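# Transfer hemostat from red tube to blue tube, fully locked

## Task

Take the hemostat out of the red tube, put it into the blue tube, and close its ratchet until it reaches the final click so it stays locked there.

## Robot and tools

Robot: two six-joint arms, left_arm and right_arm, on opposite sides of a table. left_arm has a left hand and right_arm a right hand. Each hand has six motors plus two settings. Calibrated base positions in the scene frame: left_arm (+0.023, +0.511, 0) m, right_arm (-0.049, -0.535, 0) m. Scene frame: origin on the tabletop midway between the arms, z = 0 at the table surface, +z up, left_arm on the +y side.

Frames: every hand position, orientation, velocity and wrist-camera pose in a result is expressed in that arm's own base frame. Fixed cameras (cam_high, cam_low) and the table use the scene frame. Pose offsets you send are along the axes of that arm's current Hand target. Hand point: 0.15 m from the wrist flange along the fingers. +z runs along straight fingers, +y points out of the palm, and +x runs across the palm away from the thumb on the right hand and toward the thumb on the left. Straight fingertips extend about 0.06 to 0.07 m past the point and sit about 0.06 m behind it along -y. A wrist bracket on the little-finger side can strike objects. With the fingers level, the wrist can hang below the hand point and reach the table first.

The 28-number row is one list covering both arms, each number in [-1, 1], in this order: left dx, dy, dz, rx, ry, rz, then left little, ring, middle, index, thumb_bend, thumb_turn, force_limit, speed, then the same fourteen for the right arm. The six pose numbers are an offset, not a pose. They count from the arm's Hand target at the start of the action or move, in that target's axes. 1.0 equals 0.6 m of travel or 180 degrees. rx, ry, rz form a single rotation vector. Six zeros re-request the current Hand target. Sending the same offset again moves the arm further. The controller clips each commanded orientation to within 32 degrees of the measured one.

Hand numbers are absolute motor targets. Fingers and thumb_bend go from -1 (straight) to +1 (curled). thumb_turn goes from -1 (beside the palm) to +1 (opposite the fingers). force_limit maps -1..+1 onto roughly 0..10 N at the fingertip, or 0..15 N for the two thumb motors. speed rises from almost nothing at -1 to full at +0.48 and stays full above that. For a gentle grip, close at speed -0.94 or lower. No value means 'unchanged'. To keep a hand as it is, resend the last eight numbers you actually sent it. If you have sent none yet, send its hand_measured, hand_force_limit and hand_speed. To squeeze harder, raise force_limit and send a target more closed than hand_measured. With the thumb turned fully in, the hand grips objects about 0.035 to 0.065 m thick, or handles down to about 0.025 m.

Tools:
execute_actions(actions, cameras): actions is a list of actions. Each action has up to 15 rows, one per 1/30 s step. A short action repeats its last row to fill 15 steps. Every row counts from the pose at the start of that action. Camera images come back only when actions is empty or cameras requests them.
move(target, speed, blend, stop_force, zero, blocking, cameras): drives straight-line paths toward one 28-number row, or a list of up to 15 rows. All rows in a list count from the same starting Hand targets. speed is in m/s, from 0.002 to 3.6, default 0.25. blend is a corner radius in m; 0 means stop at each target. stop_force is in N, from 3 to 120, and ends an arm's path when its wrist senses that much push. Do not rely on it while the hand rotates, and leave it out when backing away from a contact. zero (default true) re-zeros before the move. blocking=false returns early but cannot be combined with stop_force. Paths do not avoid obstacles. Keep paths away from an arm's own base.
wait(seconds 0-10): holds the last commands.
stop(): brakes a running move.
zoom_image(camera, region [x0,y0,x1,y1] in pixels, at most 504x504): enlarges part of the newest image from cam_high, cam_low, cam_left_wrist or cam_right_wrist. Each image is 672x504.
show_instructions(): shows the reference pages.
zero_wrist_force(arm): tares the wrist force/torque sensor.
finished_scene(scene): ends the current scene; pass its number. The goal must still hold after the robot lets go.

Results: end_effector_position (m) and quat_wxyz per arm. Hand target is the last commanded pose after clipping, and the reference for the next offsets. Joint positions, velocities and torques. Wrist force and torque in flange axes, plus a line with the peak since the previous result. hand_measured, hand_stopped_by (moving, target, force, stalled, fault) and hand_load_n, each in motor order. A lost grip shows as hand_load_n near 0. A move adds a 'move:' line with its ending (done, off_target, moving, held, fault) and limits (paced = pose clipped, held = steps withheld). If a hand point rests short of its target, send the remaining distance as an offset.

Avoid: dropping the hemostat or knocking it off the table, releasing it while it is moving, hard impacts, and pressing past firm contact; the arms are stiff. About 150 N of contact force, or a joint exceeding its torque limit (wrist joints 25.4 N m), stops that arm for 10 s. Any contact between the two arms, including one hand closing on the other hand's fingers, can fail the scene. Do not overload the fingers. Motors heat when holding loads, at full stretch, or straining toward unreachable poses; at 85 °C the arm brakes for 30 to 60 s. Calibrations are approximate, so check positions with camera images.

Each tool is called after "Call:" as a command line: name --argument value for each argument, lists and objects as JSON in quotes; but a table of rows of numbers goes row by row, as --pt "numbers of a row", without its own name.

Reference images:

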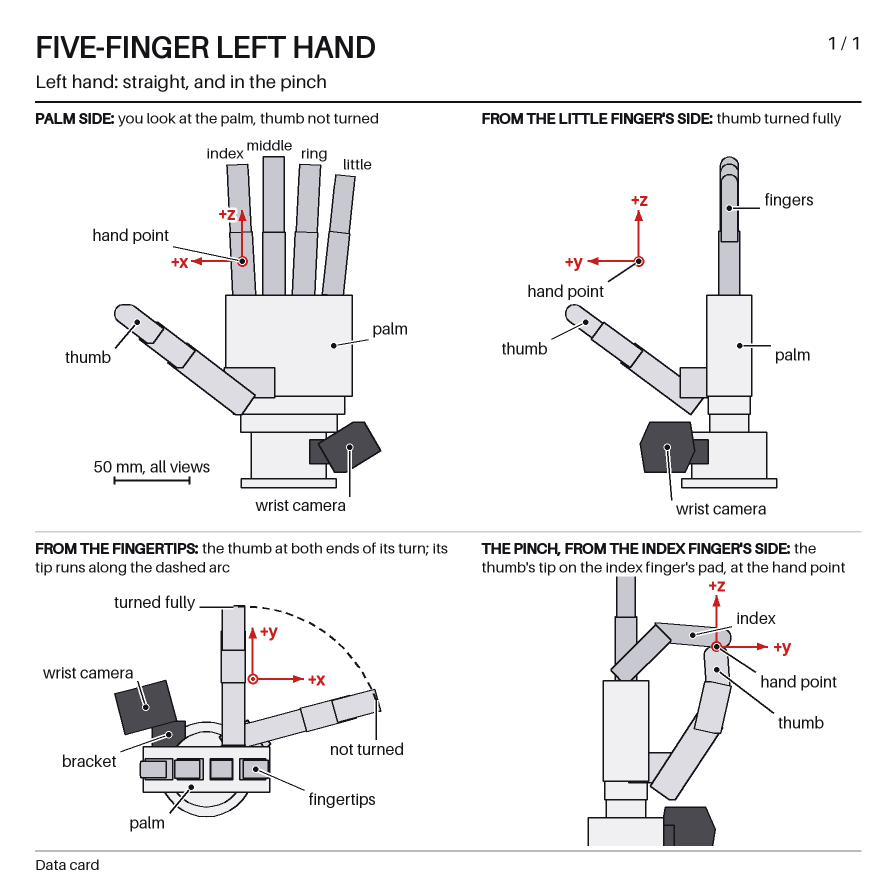

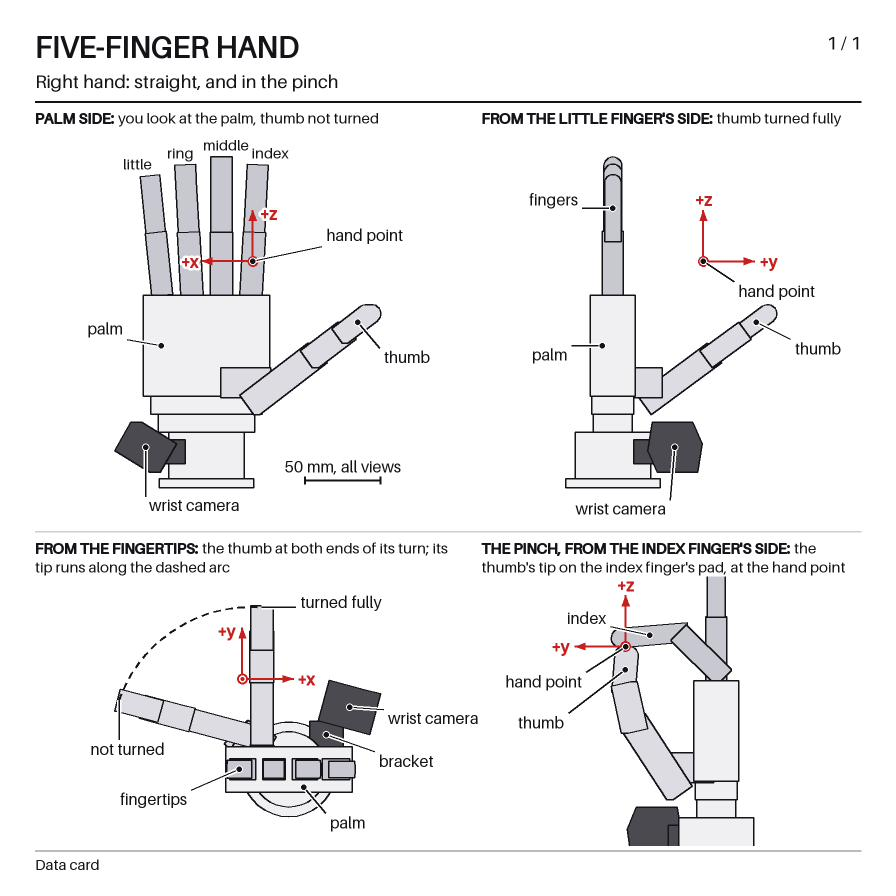

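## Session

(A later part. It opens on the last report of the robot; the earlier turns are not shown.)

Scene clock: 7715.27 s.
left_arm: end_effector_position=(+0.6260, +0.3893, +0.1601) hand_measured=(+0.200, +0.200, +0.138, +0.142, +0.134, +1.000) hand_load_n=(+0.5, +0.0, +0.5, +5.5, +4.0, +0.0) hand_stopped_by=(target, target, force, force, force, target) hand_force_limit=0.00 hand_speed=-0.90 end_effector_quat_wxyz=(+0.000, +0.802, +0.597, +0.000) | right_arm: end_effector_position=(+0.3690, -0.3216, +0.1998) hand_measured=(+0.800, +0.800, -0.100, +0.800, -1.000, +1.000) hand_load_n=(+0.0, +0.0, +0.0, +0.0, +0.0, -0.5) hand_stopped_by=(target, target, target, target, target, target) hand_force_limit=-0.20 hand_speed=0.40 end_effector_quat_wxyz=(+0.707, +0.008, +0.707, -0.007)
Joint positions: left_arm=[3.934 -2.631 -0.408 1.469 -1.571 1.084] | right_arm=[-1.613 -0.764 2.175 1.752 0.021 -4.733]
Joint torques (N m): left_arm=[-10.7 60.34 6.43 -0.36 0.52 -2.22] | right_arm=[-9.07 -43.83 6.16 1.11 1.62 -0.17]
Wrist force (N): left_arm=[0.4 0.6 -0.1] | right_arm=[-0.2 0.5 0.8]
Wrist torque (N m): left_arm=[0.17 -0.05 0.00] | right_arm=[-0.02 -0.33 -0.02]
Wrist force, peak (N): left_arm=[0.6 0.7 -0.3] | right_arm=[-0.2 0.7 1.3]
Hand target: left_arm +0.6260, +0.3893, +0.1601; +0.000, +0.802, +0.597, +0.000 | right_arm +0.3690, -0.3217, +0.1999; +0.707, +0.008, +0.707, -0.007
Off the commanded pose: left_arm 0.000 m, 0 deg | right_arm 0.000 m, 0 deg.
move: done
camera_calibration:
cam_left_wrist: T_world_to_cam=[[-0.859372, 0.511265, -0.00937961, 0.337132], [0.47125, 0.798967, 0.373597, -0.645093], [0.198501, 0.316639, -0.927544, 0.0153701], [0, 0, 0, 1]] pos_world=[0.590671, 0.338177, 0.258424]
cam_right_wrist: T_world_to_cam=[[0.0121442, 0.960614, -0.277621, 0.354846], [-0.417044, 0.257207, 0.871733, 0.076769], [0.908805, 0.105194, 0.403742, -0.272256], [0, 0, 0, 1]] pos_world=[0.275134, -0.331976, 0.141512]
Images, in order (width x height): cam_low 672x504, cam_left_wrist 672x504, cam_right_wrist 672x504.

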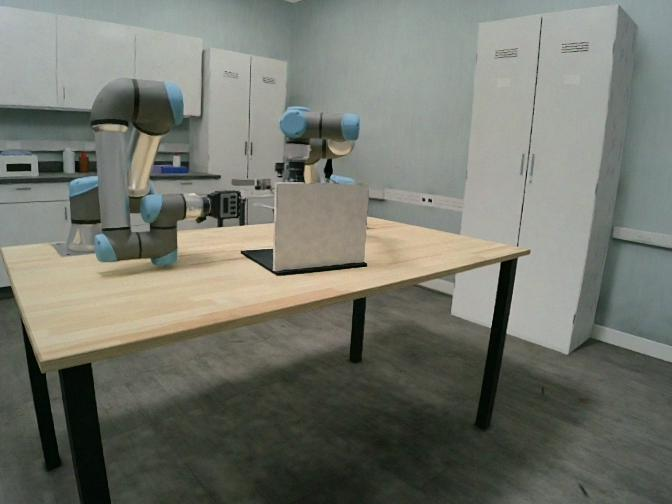

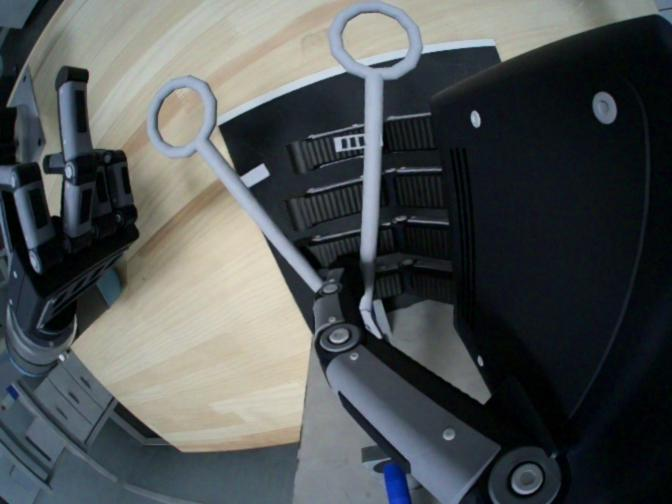

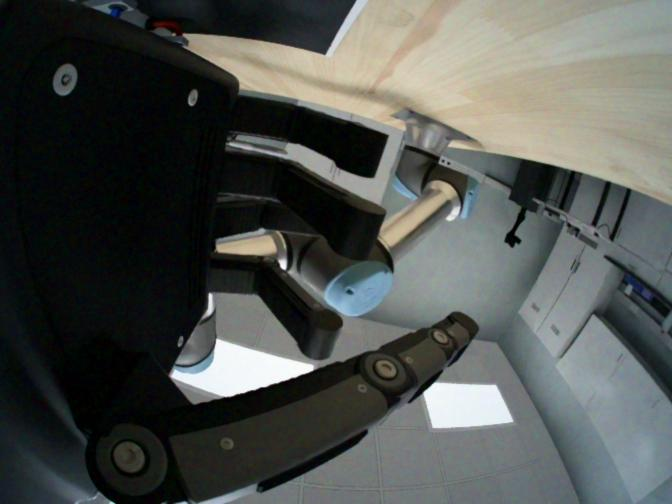

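Call:
move --target '[0,0.0015,-0.0035,-0.0554,0.0033,0,0.2,0.2,0.2,0.2,0.138,1,0.0,-0.9,0.0057,0,0.0222,0,0.0556,0,0.8,0.8,-0.1,0.8,-1,1,-0.2,0.4]' --speed 0.03 --stop_force 8 --cameras '["cam_high", "cam_left_wrist", "cam_right_wrist"]'

Call:
zoom_image --camera "cam_right_wrist" --region '[200, 80, 340, 240]'

Call:
zoom_image --camera "cam_left_wrist" --region '[0, 0, 400, 360]'

Call:
zoom_image --camera "cam_high" --region '[230, 210, 370, 340]'

Scene clock: 7989.77 s.
left_arm: end_effector_position=(+0.6268, +0.3890, +0.1622) hand_measured=(+0.200, +0.200, +0.138, +0.142, +0.134, +1.000) hand_load_n=(+1.0, +0.5, +0.0, +5.0, +4.5, +0.0) hand_stopped_by=(target, target, force, force, force, target) hand_force_limit=0.00 hand_speed=-0.90 end_effector_quat_wxyz=(+0.067, +0.799, +0.594, +0.056) | right_arm: end_effector_position=(+0.3823, -0.3219, +0.1964) hand_measured=(+0.800, +0.800, -0.100, +0.800, -1.000, +1.000) hand_load_n=(+0.0, +0.0, +0.0, +0.0, +0.0, +0.0) hand_stopped_by=(target, target, target, target, target, target) hand_force_limit=-0.20 hand_speed=0.40 end_effector_quat_wxyz=(+0.643, +0.008, +0.766, -0.006)
Joint positions: left_arm=[3.989 -2.5 -0.669 1.682 -1.417 1.133] | right_arm=[-1.581 -1.001 1.894 0.621 0.174 -3.083]
Joint torques (N m): left_arm=[-13.55 45.64 28.7 -4.42 -1.56 -2.54] | right_arm=[-12 -20.83 -0.15 4.6 -3.67 -2.08]
Wrist force (N): left_arm=[0.5 0.8 -0.2] | right_arm=[-0.2 0.4 0.6]
Wrist torque (N m): left_arm=[0.19 -0.06 -0.04] | right_arm=[-0.04 -0.30 -0.12]
Wrist force, peak (N): left_arm=[0.5 1.0 0.1] | right_arm=[-0.3 0.9 0.7]
Hand target: left_arm +0.6268, +0.3890, +0.1622; +0.067, +0.799, +0.594, +0.056 | right_arm +0.3823, -0.3219, +0.1964; +0.643, +0.008, +0.766, -0.006
Off the commanded pose: left_arm 0.000 m, 0 deg | right_arm 0.000 m, 0 deg.
move: done
camera_calibration:
cam_left_wrist: T_world_to_cam=[[-0.843648, 0.507661, -0.174752, 0.356393], [0.404252, 0.814827, 0.415496, -0.61708], [0.353323, 0.279889, -0.89265, -0.0712209], [0, 0, 0, 1]] pos_world=[0.575291, 0.341821, 0.255099]
cam_right_wrist: T_world_to_cam=[[-0.0360054, 0.961575, -0.272173, 0.371642], [-0.259508, 0.25401, 0.931737, 0.0123072], [0.96507, 0.104178, 0.24039, -0.272689], [0, 0, 0, 1]] pos_world=[0.279739, -0.332079, 0.155236]
Images, in order (width x height): cam_high 672x504, cam_left_wrist 672x504, cam_right_wrist 672x504.

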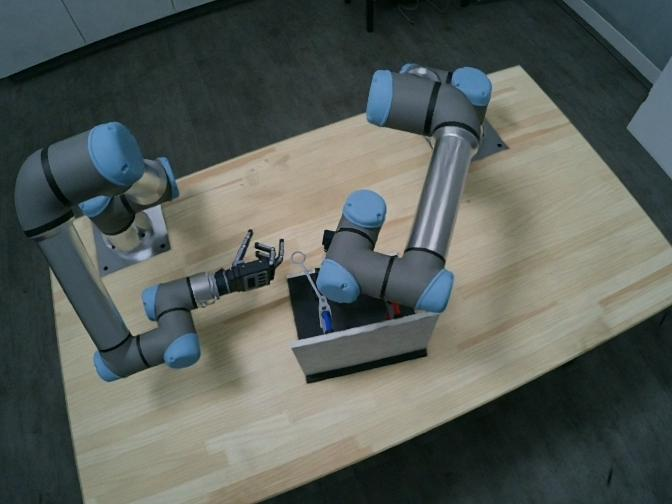

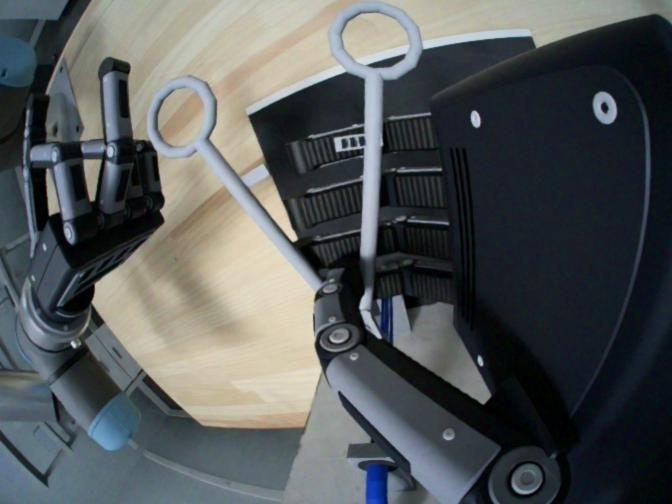

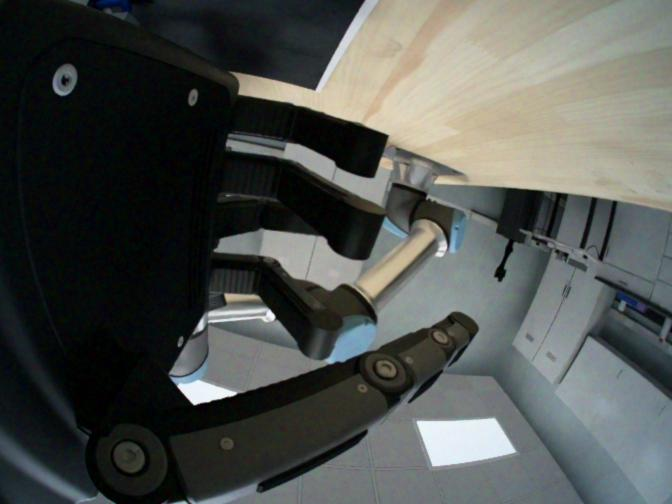

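Scaled by 3.150 from the camera's 672x504 image, which has a finer 960x720 frame.

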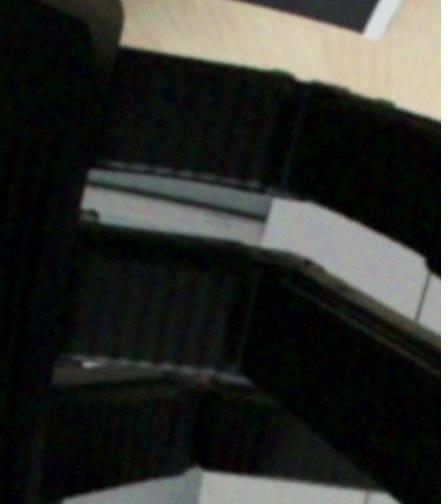

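Scaled by 1.260 from the camera's 672x504 image, which has a finer 960x720 frame.

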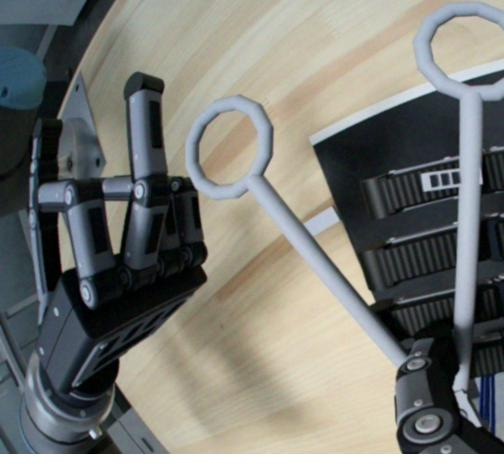

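Scaled by 3.600 from the camera's 672x504 image, which has a finer 960x720 frame.

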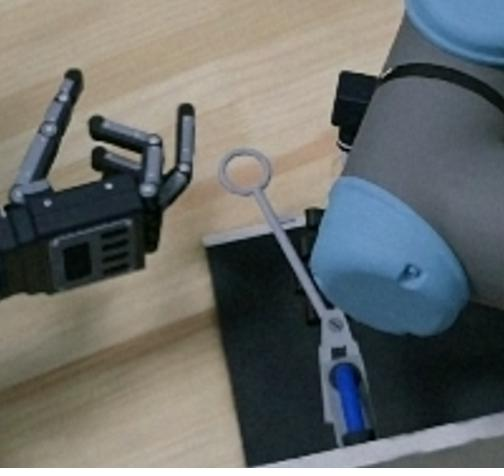

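Call:
move --target '[0,0,0,0,0,0,0.2,0.2,0.2,0.2,0.138,1,0.0,-0.9,-0.0183,0.0133,0.03,0,0,0,0.8,0.8,-0.1,0.8,-1,1,-0.2,0.4]' --speed 0.03 --stop_force 4 --cameras '["cam_high", "cam_left_wrist", "cam_right_wrist"]'

Call:
zoom_image --camera "cam_right_wrist" --region '[200, 80, 340, 240]'

Call:
zoom_image --camera "cam_left_wrist" --region '[60, 20, 280, 240]'

Call:
zoom_image --camera "cam_high" --region '[240, 220, 340, 320]'

Scene clock: 8092.70 s.
left_arm: end_effector_position=(+0.6268, +0.3890, +0.1622) hand_measured=(+0.200, +0.200, +0.138, +0.142, +0.134, +1.000) hand_load_n=(+1.0, +0.0, +0.0, +5.0, +4.0, +0.0) hand_stopped_by=(target, target, force, force, force, target) hand_force_limit=0.00 hand_speed=-0.90 end_effector_quat_wxyz=(+0.067, +0.799, +0.594, +0.056) | right_arm: end_effector_position=(+0.4021, -0.3144, +0.2042) hand_measured=(+0.800, +0.800, -0.100, +0.800, -1.000, +1.000) hand_load_n=(+0.0, +0.0, +0.0, +0.0, +0.0, +0.0) hand_stopped_by=(target, target, target, target, target, target) hand_force_limit=-0.20 hand_speed=0.40 end_effector_quat_wxyz=(+0.643, +0.008, +0.766, -0.006)
Joint positions: left_arm=[3.989 -2.5 -0.669 1.682 -1.417 1.133] | right_arm=[-1.528 -1.078 1.896 0.409 0.185 -2.791]
Joint torques (N m): left_arm=[-13.39 45.73 28.77 -4.17 -1.26 -2.61] | right_arm=[-11.16 -21.17 -20.55 4.69 -3.6 -2.18]
Wrist force (N): left_arm=[0.3 0.8 0.2] | right_arm=[0.0 0.4 0.3]
Wrist torque (N m): left_arm=[0.17 -0.02 -0.05] | right_arm=[0.00 -0.33 -0.02]
Wrist force, peak (N): left_arm=[0.5 1.2 -0.1] | right_arm=[-0.5 0.7 0.6]
Hand target: left_arm +0.6268, +0.3890, +0.1622; +0.067, +0.799, +0.594, +0.056 | right_arm +0.4021, -0.3144, +0.2042; +0.643, +0.008, +0.766, -0.006
Off the commanded pose: left_arm 0.000 m, 0 deg | right_arm 0.000 m, 0 deg.
move: done
camera_calibration:
cam_left_wrist: T_world_to_cam=[[-0.843648, 0.507661, -0.174752, 0.356393], [0.404252, 0.814827, 0.415496, -0.61708], [0.353323, 0.279889, -0.89265, -0.0712209], [0, 0, 0, 1]] pos_world=[0.575291, 0.341821, 0.255099]
cam_right_wrist: T_world_to_cam=[[-0.0359124, 0.961584, -0.27215, 0.367115], [-0.259483, 0.254013, 0.931743, 0.00833339], [0.96508, 0.104079, 0.240393, -0.294476], [0, 0, 0, 1]] pos_world=[0.299539, -0.32448, 0.162936]
Images, in order (width x height): cam_high 672x504, cam_left_wrist 672x504, cam_right_wrist 672x504.

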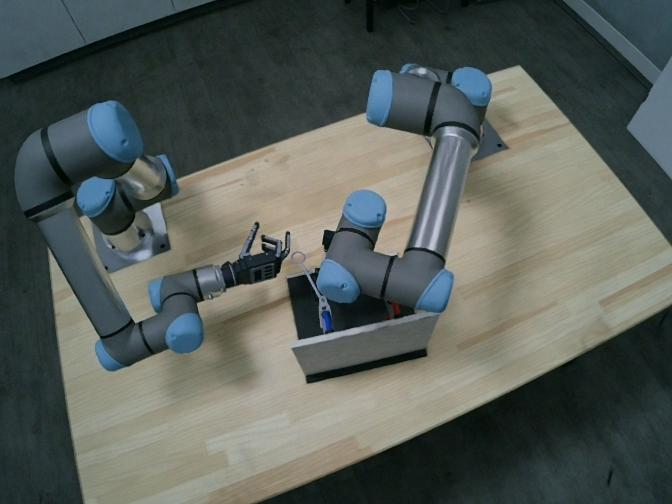

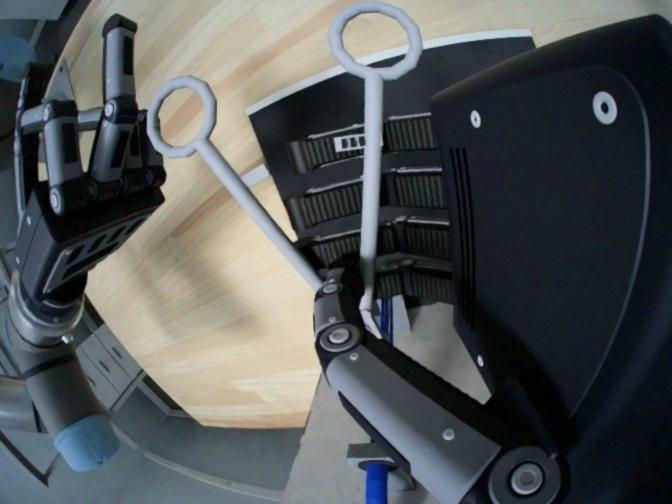

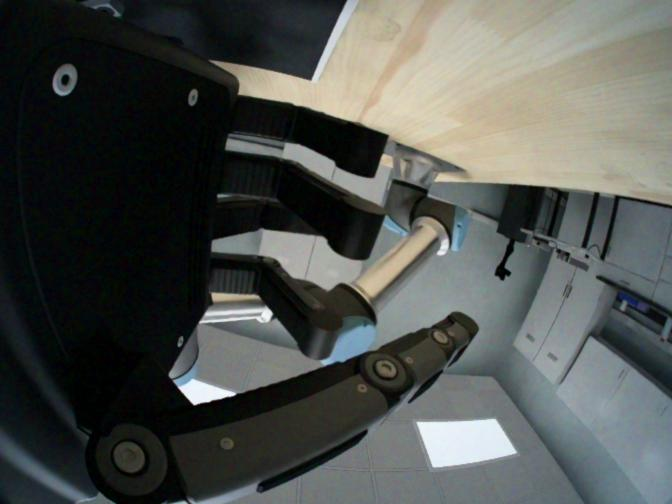

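Scaled by 3.150 from the camera's 672x504 image, which has a finer 960x720 frame.

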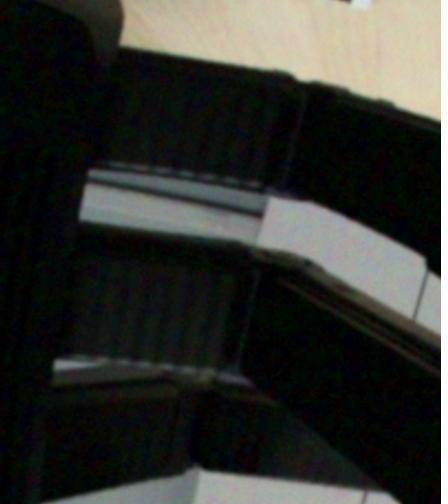

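Scaled by 2.291 from the camera's 672x504 image, which has a finer 960x720 frame.

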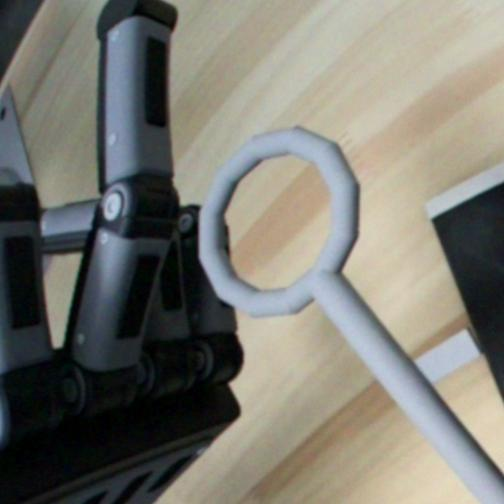

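Scaled by 5.040 from the camera's 672x504 image, which has a finer 960x720 frame.

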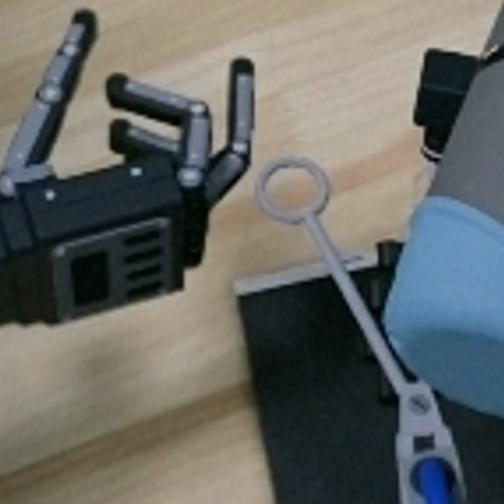

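Call:
move --target '[0,0,0,0,0,0,0.2,0.2,0.2,0.2,0.138,1,0.0,-0.9,-0.0017,0,0.03,0,0,0,0.8,0.8,-0.1,0.8,-1,1,-0.2,0.4]' --speed 0.01 --stop_force 3 --cameras '["cam_high", "cam_left_wrist", "cam_right_wrist"]'

Call:
zoom_image --camera "cam_right_wrist" --region '[200, 80, 340, 240]'

Call:
zoom_image --camera "cam_left_wrist" --region '[60, 20, 280, 240]'

Call:
zoom_image --camera "cam_high" --region '[240, 220, 340, 320]'

Scene clock: 8135.70 s.
left_arm: end_effector_position=(+0.6268, +0.3890, +0.1622) hand_measured=(+0.200, +0.200, +0.138, +0.144, +0.136, +1.000) hand_load_n=(+0.0, +0.5, +0.5, +0.5, +0.0, +0.0) hand_stopped_by=(target, target, force, force, force, target) hand_force_limit=0.00 hand_speed=-0.90 end_effector_quat_wxyz=(+0.067, +0.799, +0.594, +0.056) | right_arm: end_effector_position=(+0.4200, -0.3147, +0.2021) hand_measured=(+0.800, +0.800, -0.100, +0.800, -1.000, +1.000) hand_load_n=(+0.0, +0.5, +0.0, +0.0, +0.0, +0.0) hand_stopped_by=(target, target, target, target, target, target) hand_force_limit=-0.20 hand_speed=0.40 end_effector_quat_wxyz=(+0.643, +0.008, +0.766, -0.006)
Joint positions: left_arm=[3.989 -2.5 -0.669 1.682 -1.417 1.133] | right_arm=[-1.481 -1.111 1.89 0.233 0.205 -2.572]
Joint torques (N m): left_arm=[-11.64 46.31 28.04 -3.95 -0.94 -2.6] | right_arm=[-11.94 -22.03 -4 4.36 -3.44 -2.28]
Wrist force (N): left_arm=[0.3 0.7 -0.1] | right_arm=[-0.3 0.4 0.4]
Wrist torque (N m): left_arm=[0.18 -0.04 -0.05] | right_arm=[-0.01 -0.29 -0.10]
Wrist force, peak (N): left_arm=[0.7 1.0 0.0] | right_arm=[-0.6 0.6 0.5]
Hand target: left_arm +0.6268, +0.3890, +0.1622; +0.067, +0.799, +0.594, +0.056 | right_arm +0.4200, -0.3147, +0.2020; +0.643, +0.008, +0.766, -0.006
Off the commanded pose: left_arm 0.000 m, 0 deg | right_arm 0.000 m, 0 deg.
move: done
camera_calibration:
cam_left_wrist: T_world_to_cam=[[-0.843648, 0.507661, -0.174752, 0.356393], [0.404252, 0.814827, 0.415496, -0.61708], [0.353323, 0.279889, -0.89265, -0.0712209], [0, 0, 0, 1]] pos_world=[0.575291, 0.341821, 0.255099]
cam_right_wrist: T_world_to_cam=[[-0.0359809, 0.96155, -0.272263, 0.367599], [-0.259511, 0.254103, 0.931711, 0.0150795], [0.96507, 0.104179, 0.24039, -0.311168], [0, 0, 0, 1]] pos_world=[0.317439, -0.324879, 0.160835]
Images, in order (width x height): cam_high 672x504, cam_left_wrist 672x504, cam_right_wrist 672x504.

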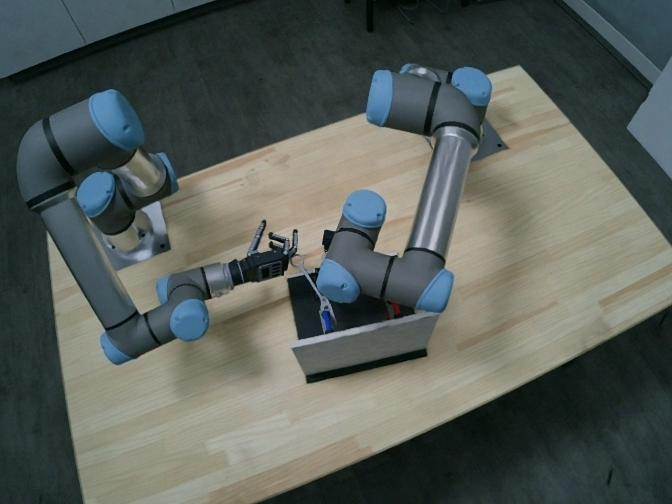

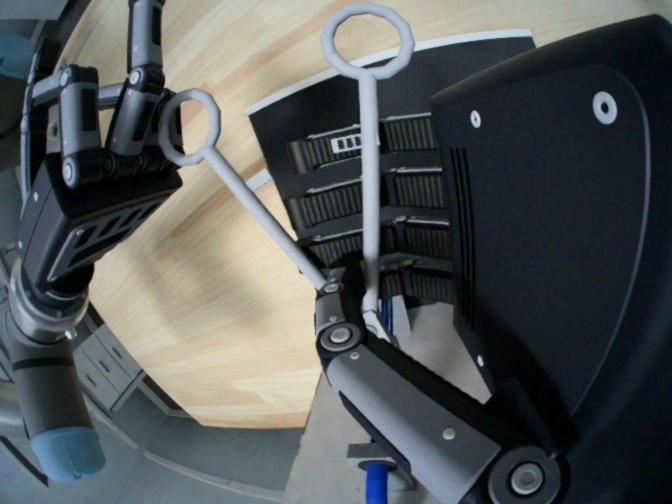

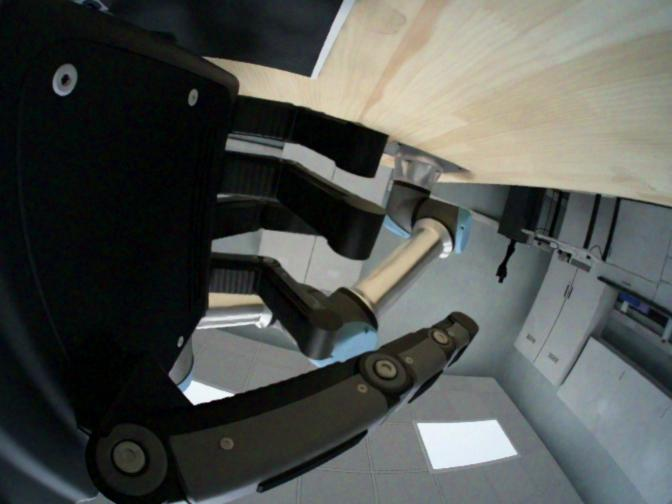

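Scaled by 3.150 from the camera's 672x504 image, which has a finer 960x720 frame.

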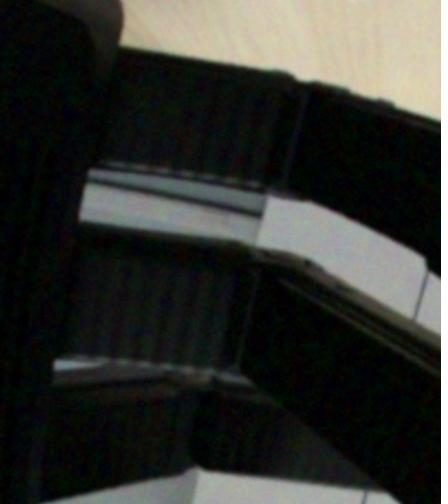

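Scaled by 2.291 from the camera's 672x504 image, which has a finer 960x720 frame.

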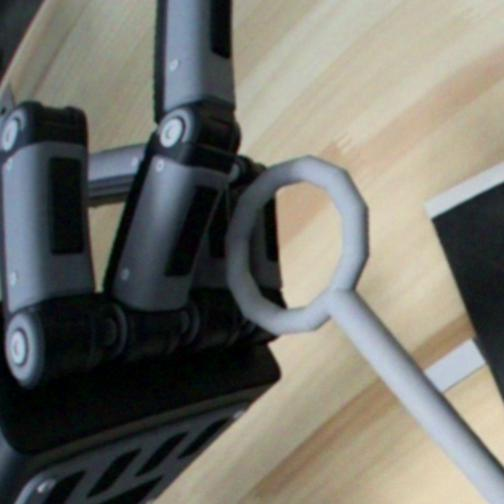

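Scaled by 5.040 from the camera's 672x504 image, which has a finer 960x720 frame.

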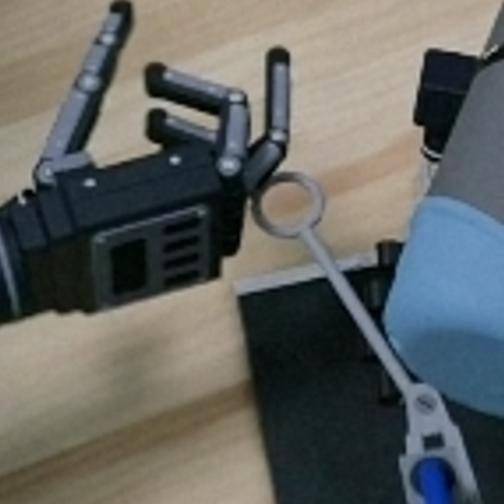

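Call:
move --pt "0 0 0 0 0 0 0.2 0.2 0.2 0.2 0.138 1 0.0 -0.9 0 0 -0.03 0 0 0 0.8 0.8 -0.1 0.8 -1 1 -0.2 0.4" --pt "0 0 0 0 0 0 0.2 0.2 0.2 0.2 0.138 1 0.0 -0.9 0.02 0 -0.03 0 0 0 0.8 0.8 -0.1 0.8 -1 1 -0.2 0.4" --speed 0.02 --cameras '["cam_high", "cam_left_wrist", "cam_right_wrist"]'

Call:
zoom_image --camera "cam_right_wrist" --region '[200, 80, 340, 240]'

Call:
zoom_image --camera "cam_left_wrist" --region '[60, 20, 280, 240]'

Call:
zoom_image --camera "cam_left_wrist" --region '[230, 0, 480, 370]'

Scene clock: 8254.60 s.
left_arm: end_effector_position=(+0.6268, +0.3890, +0.1622) hand_measured=(+0.200, +0.200, +0.138, +0.144, +0.136, +1.000) hand_load_n=(+0.0, +0.5, +0.5, +0.5, +0.0, +0.0) hand_stopped_by=(target, target, force, force, force, target) hand_force_limit=0.00 hand_speed=-0.90 end_effector_quat_wxyz=(+0.067, +0.799, +0.594, +0.056) | right_arm: end_effector_position=(+0.4001, -0.3143, +0.1932) hand_measured=(+0.800, +0.800, -0.100, +0.800, -1.000, +1.000) hand_load_n=(+0.0, +0.0, +0.0, +0.0, +0.0, +0.0) hand_stopped_by=(target, target, target, target, target, target) hand_force_limit=-0.20 hand_speed=0.40 end_effector_quat_wxyz=(+0.643, +0.008, +0.766, -0.006)
Joint positions: left_arm=[3.989 -2.5 -0.669 1.682 -1.417 1.133] | right_arm=[-1.533 -1.053 1.903 0.403 0.183 -2.818]
Joint torques (N m): left_arm=[-7.7 47.59 28.27 -3.74 -0.58 -2.63] | right_arm=[-3.35 -44.6 -14.42 4.8 -3.11 1.14]
Wrist force (N): left_arm=[0.5 0.7 -0.2] | right_arm=[-0.3 0.3 0.4]
Wrist torque (N m): left_arm=[0.17 -0.07 -0.03] | right_arm=[-0.02 -0.27 -0.03]
Wrist force, peak (N): left_arm=[0.5 1.2 0.0] | right_arm=[-0.3 0.5 0.8]
Hand target: left_arm +0.6268, +0.3890, +0.1622; +0.067, +0.799, +0.594, +0.056 | right_arm +0.4002, -0.3143, +0.1933; +0.643, +0.008, +0.766, -0.006
Off the commanded pose: left_arm 0.000 m, 0 deg | right_arm 0.000 m, 0 deg.
move: done
camera_calibration:
cam_left_wrist: T_world_to_cam=[[-0.843648, 0.507661, -0.174752, 0.356393], [0.404252, 0.814827, 0.415496, -0.61708], [0.353323, 0.279889, -0.89265, -0.0712209], [0, 0, 0, 1]] pos_world=[0.575291, 0.341821, 0.255099]
cam_right_wrist: T_world_to_cam=[[-0.0359124, 0.961584, -0.27215, 0.364076], [-0.259483, 0.254013, 0.931743, 0.0179704], [0.96508, 0.104079, 0.240393, -0.289926], [0, 0, 0, 1]] pos_world=[0.297539, -0.32448, 0.152036]
Images, in order (width x height): cam_high 672x504, cam_left_wrist 672x504, cam_right_wrist 672x504.

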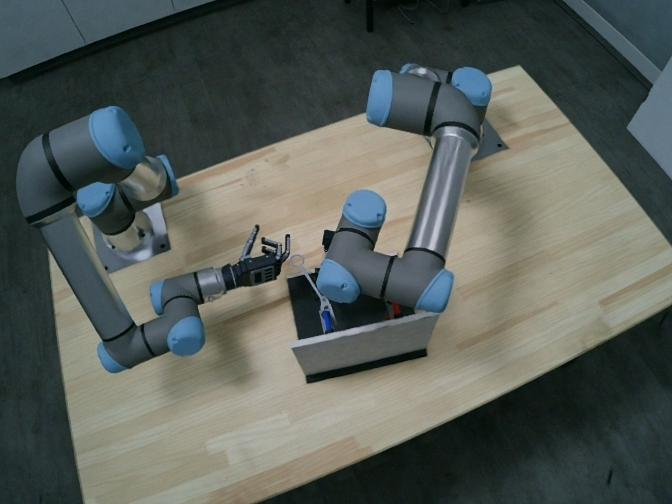

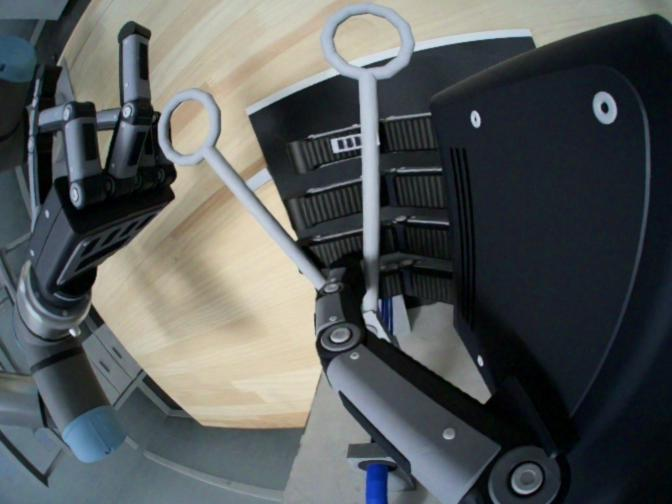

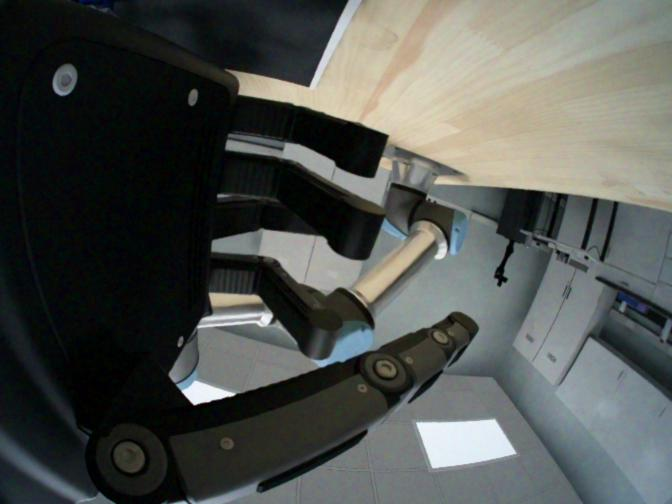

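Scaled by 3.150 from the camera's 672x504 image, which has a finer 960x720 frame.

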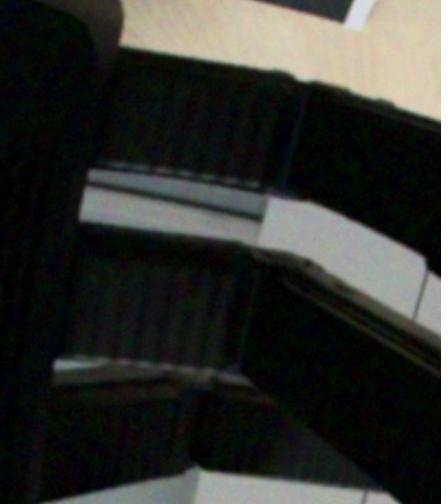

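Scaled by 2.291 from the camera's 672x504 image, which has a finer 960x720 frame.

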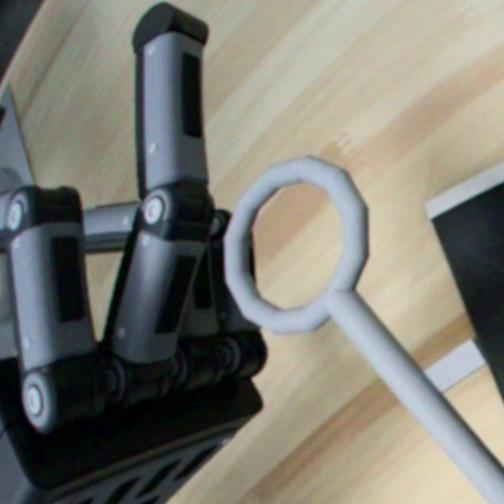

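Scaled by 1.362 from the camera's 672x504 image, which has a finer 960x720 frame.

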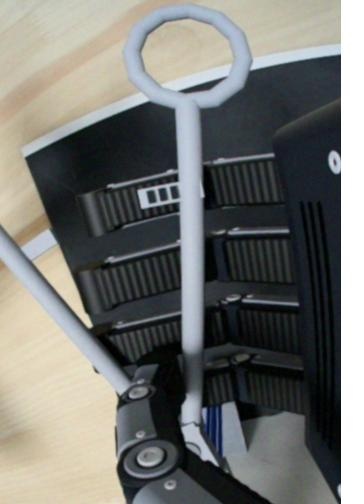

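Call:
zoom_image --camera "cam_high" --region '[260, 225, 320, 295]'

Scaled by 7.200 from the camera's 672x504 image, which has a finer 960x720 frame.

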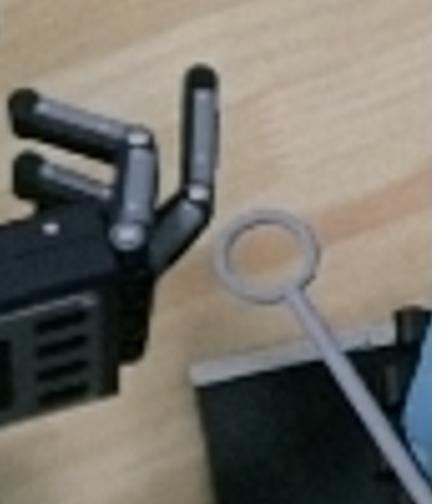

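Call:
move --target '[0,0,0,0,0,0,0.2,0.2,0.2,0.2,0.138,1,0.0,-0.9,0,0,0.025,0,0,0,0.8,0.8,-0.1,0.8,-1,1,-0.2,0.4]' --speed 0.008 --stop_force 3 --cameras '["cam_high", "cam_left_wrist", "cam_right_wrist"]'

Call:
zoom_image --camera "cam_left_wrist" --region '[60, 20, 280, 240]'

Call:
zoom_image --camera "cam_high" --region '[260, 225, 320, 295]'

Scene clock: 8352.10 s.
left_arm: end_effector_position=(+0.6268, +0.3890, +0.1622) hand_measured=(+0.200, +0.200, +0.138, +0.144, +0.136, +1.000) hand_load_n=(+0.5, +0.0, +1.0, +0.0, +0.0, +0.0) hand_stopped_by=(target, target, force, force, force, target) hand_force_limit=0.00 hand_speed=-0.90 end_effector_quat_wxyz=(+0.067, +0.799, +0.594, +0.056) | right_arm: end_effector_position=(+0.4150, -0.3146, +0.1908) hand_measured=(+0.800, +0.800, -0.100, +0.800, -1.000, +1.000) hand_load_n=(+0.0, -0.5, +0.0, +0.0, +0.0, +0.0) hand_stopped_by=(target, target, target, target, target, target) hand_force_limit=-0.20 hand_speed=0.40 end_effector_quat_wxyz=(+0.643, +0.008, +0.766, -0.006)
Joint positions: left_arm=[3.989 -2.5 -0.669 1.682 -1.417 1.133] | right_arm=[-1.494 -1.082 1.898 0.25 0.199 -2.629]
Joint torques (N m): left_arm=[-2.87 48.12 28.37 -3.41 -0.29 -2.6] | right_arm=[-10.98 -26.03 -3.07 4.31 -3.06 -2.17]
Wrist force (N): left_arm=[1.1 0.0 -0.1] | right_arm=[-0.4 1.3 0.2]
Wrist torque (N m): left_arm=[0.16 -0.05 0.00] | right_arm=[0.01 -0.29 -0.09]
Wrist force, peak (N): left_arm=[1.2 -0.2 0.4] | right_arm=[-0.5 1.5 0.1]
Hand target: left_arm +0.6268, +0.3890, +0.1622; +0.067, +0.799, +0.594, +0.056 | right_arm +0.4150, -0.3146, +0.1907; +0.643, +0.008, +0.766, -0.006
Off the commanded pose: left_arm 0.000 m, 0 deg | right_arm 0.000 m, 0 deg.
move: done
camera_calibration:
cam_left_wrist: T_world_to_cam=[[-0.843648, 0.507661, -0.174752, 0.356393], [0.404252, 0.814827, 0.415496, -0.61708], [0.353323, 0.279889, -0.89265, -0.0712209], [0, 0, 0, 1]] pos_world=[0.575291, 0.341821, 0.255099]
cam_right_wrist: T_world_to_cam=[[-0.0359809, 0.96155, -0.272263, 0.364243], [-0.259511, 0.254103, 0.931711, 0.024259], [0.96507, 0.104179, 0.24039, -0.303541], [0, 0, 0, 1]] pos_world=[0.312339, -0.324779, 0.149535]
Images, in order (width x height): cam_high 672x504, cam_left_wrist 672x504, cam_right_wrist 672x504.

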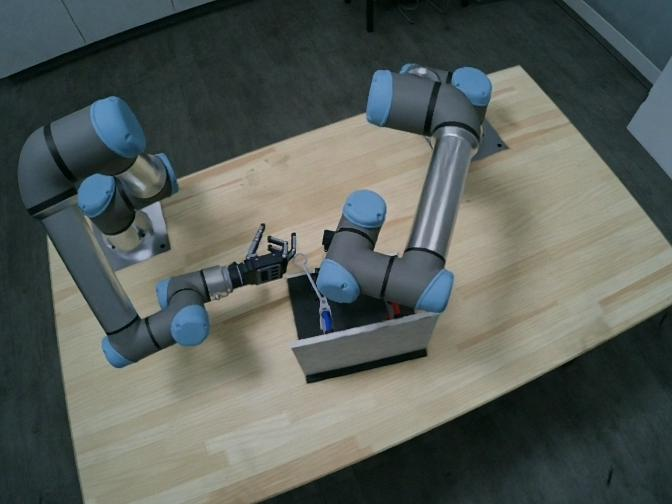

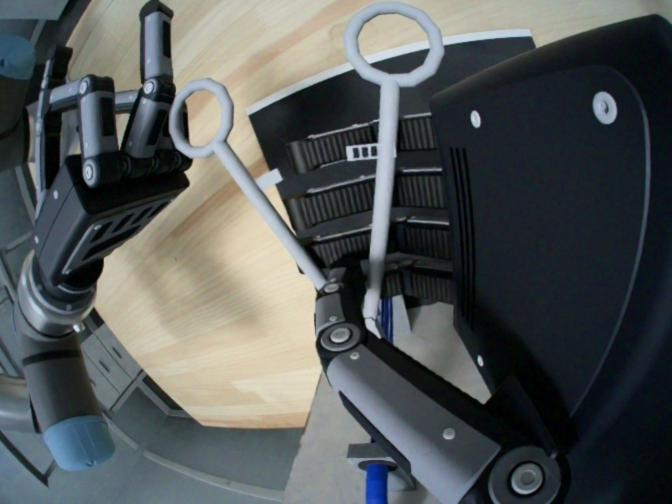

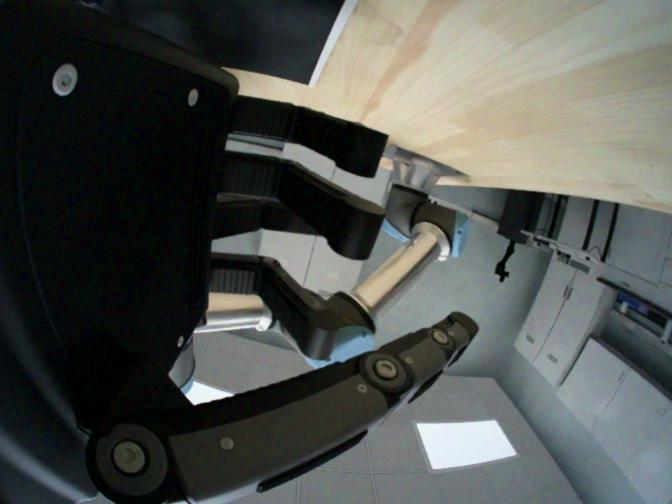

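Scaled by 2.291 from the camera's 672x504 image, which has a finer 960x720 frame.

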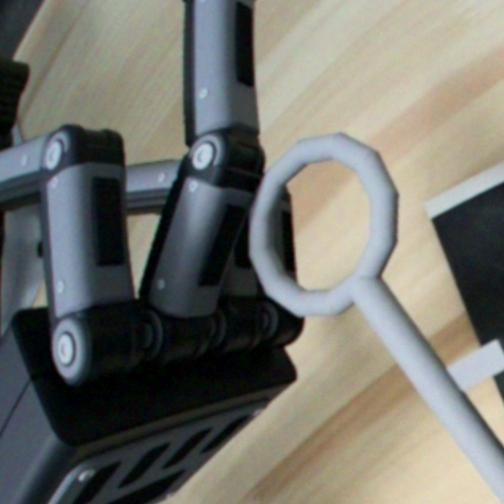

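Scaled by 7.200 from the camera's 672x504 image, which has a finer 960x720 frame.

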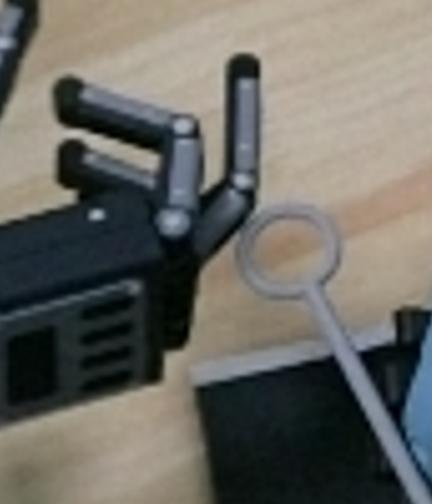

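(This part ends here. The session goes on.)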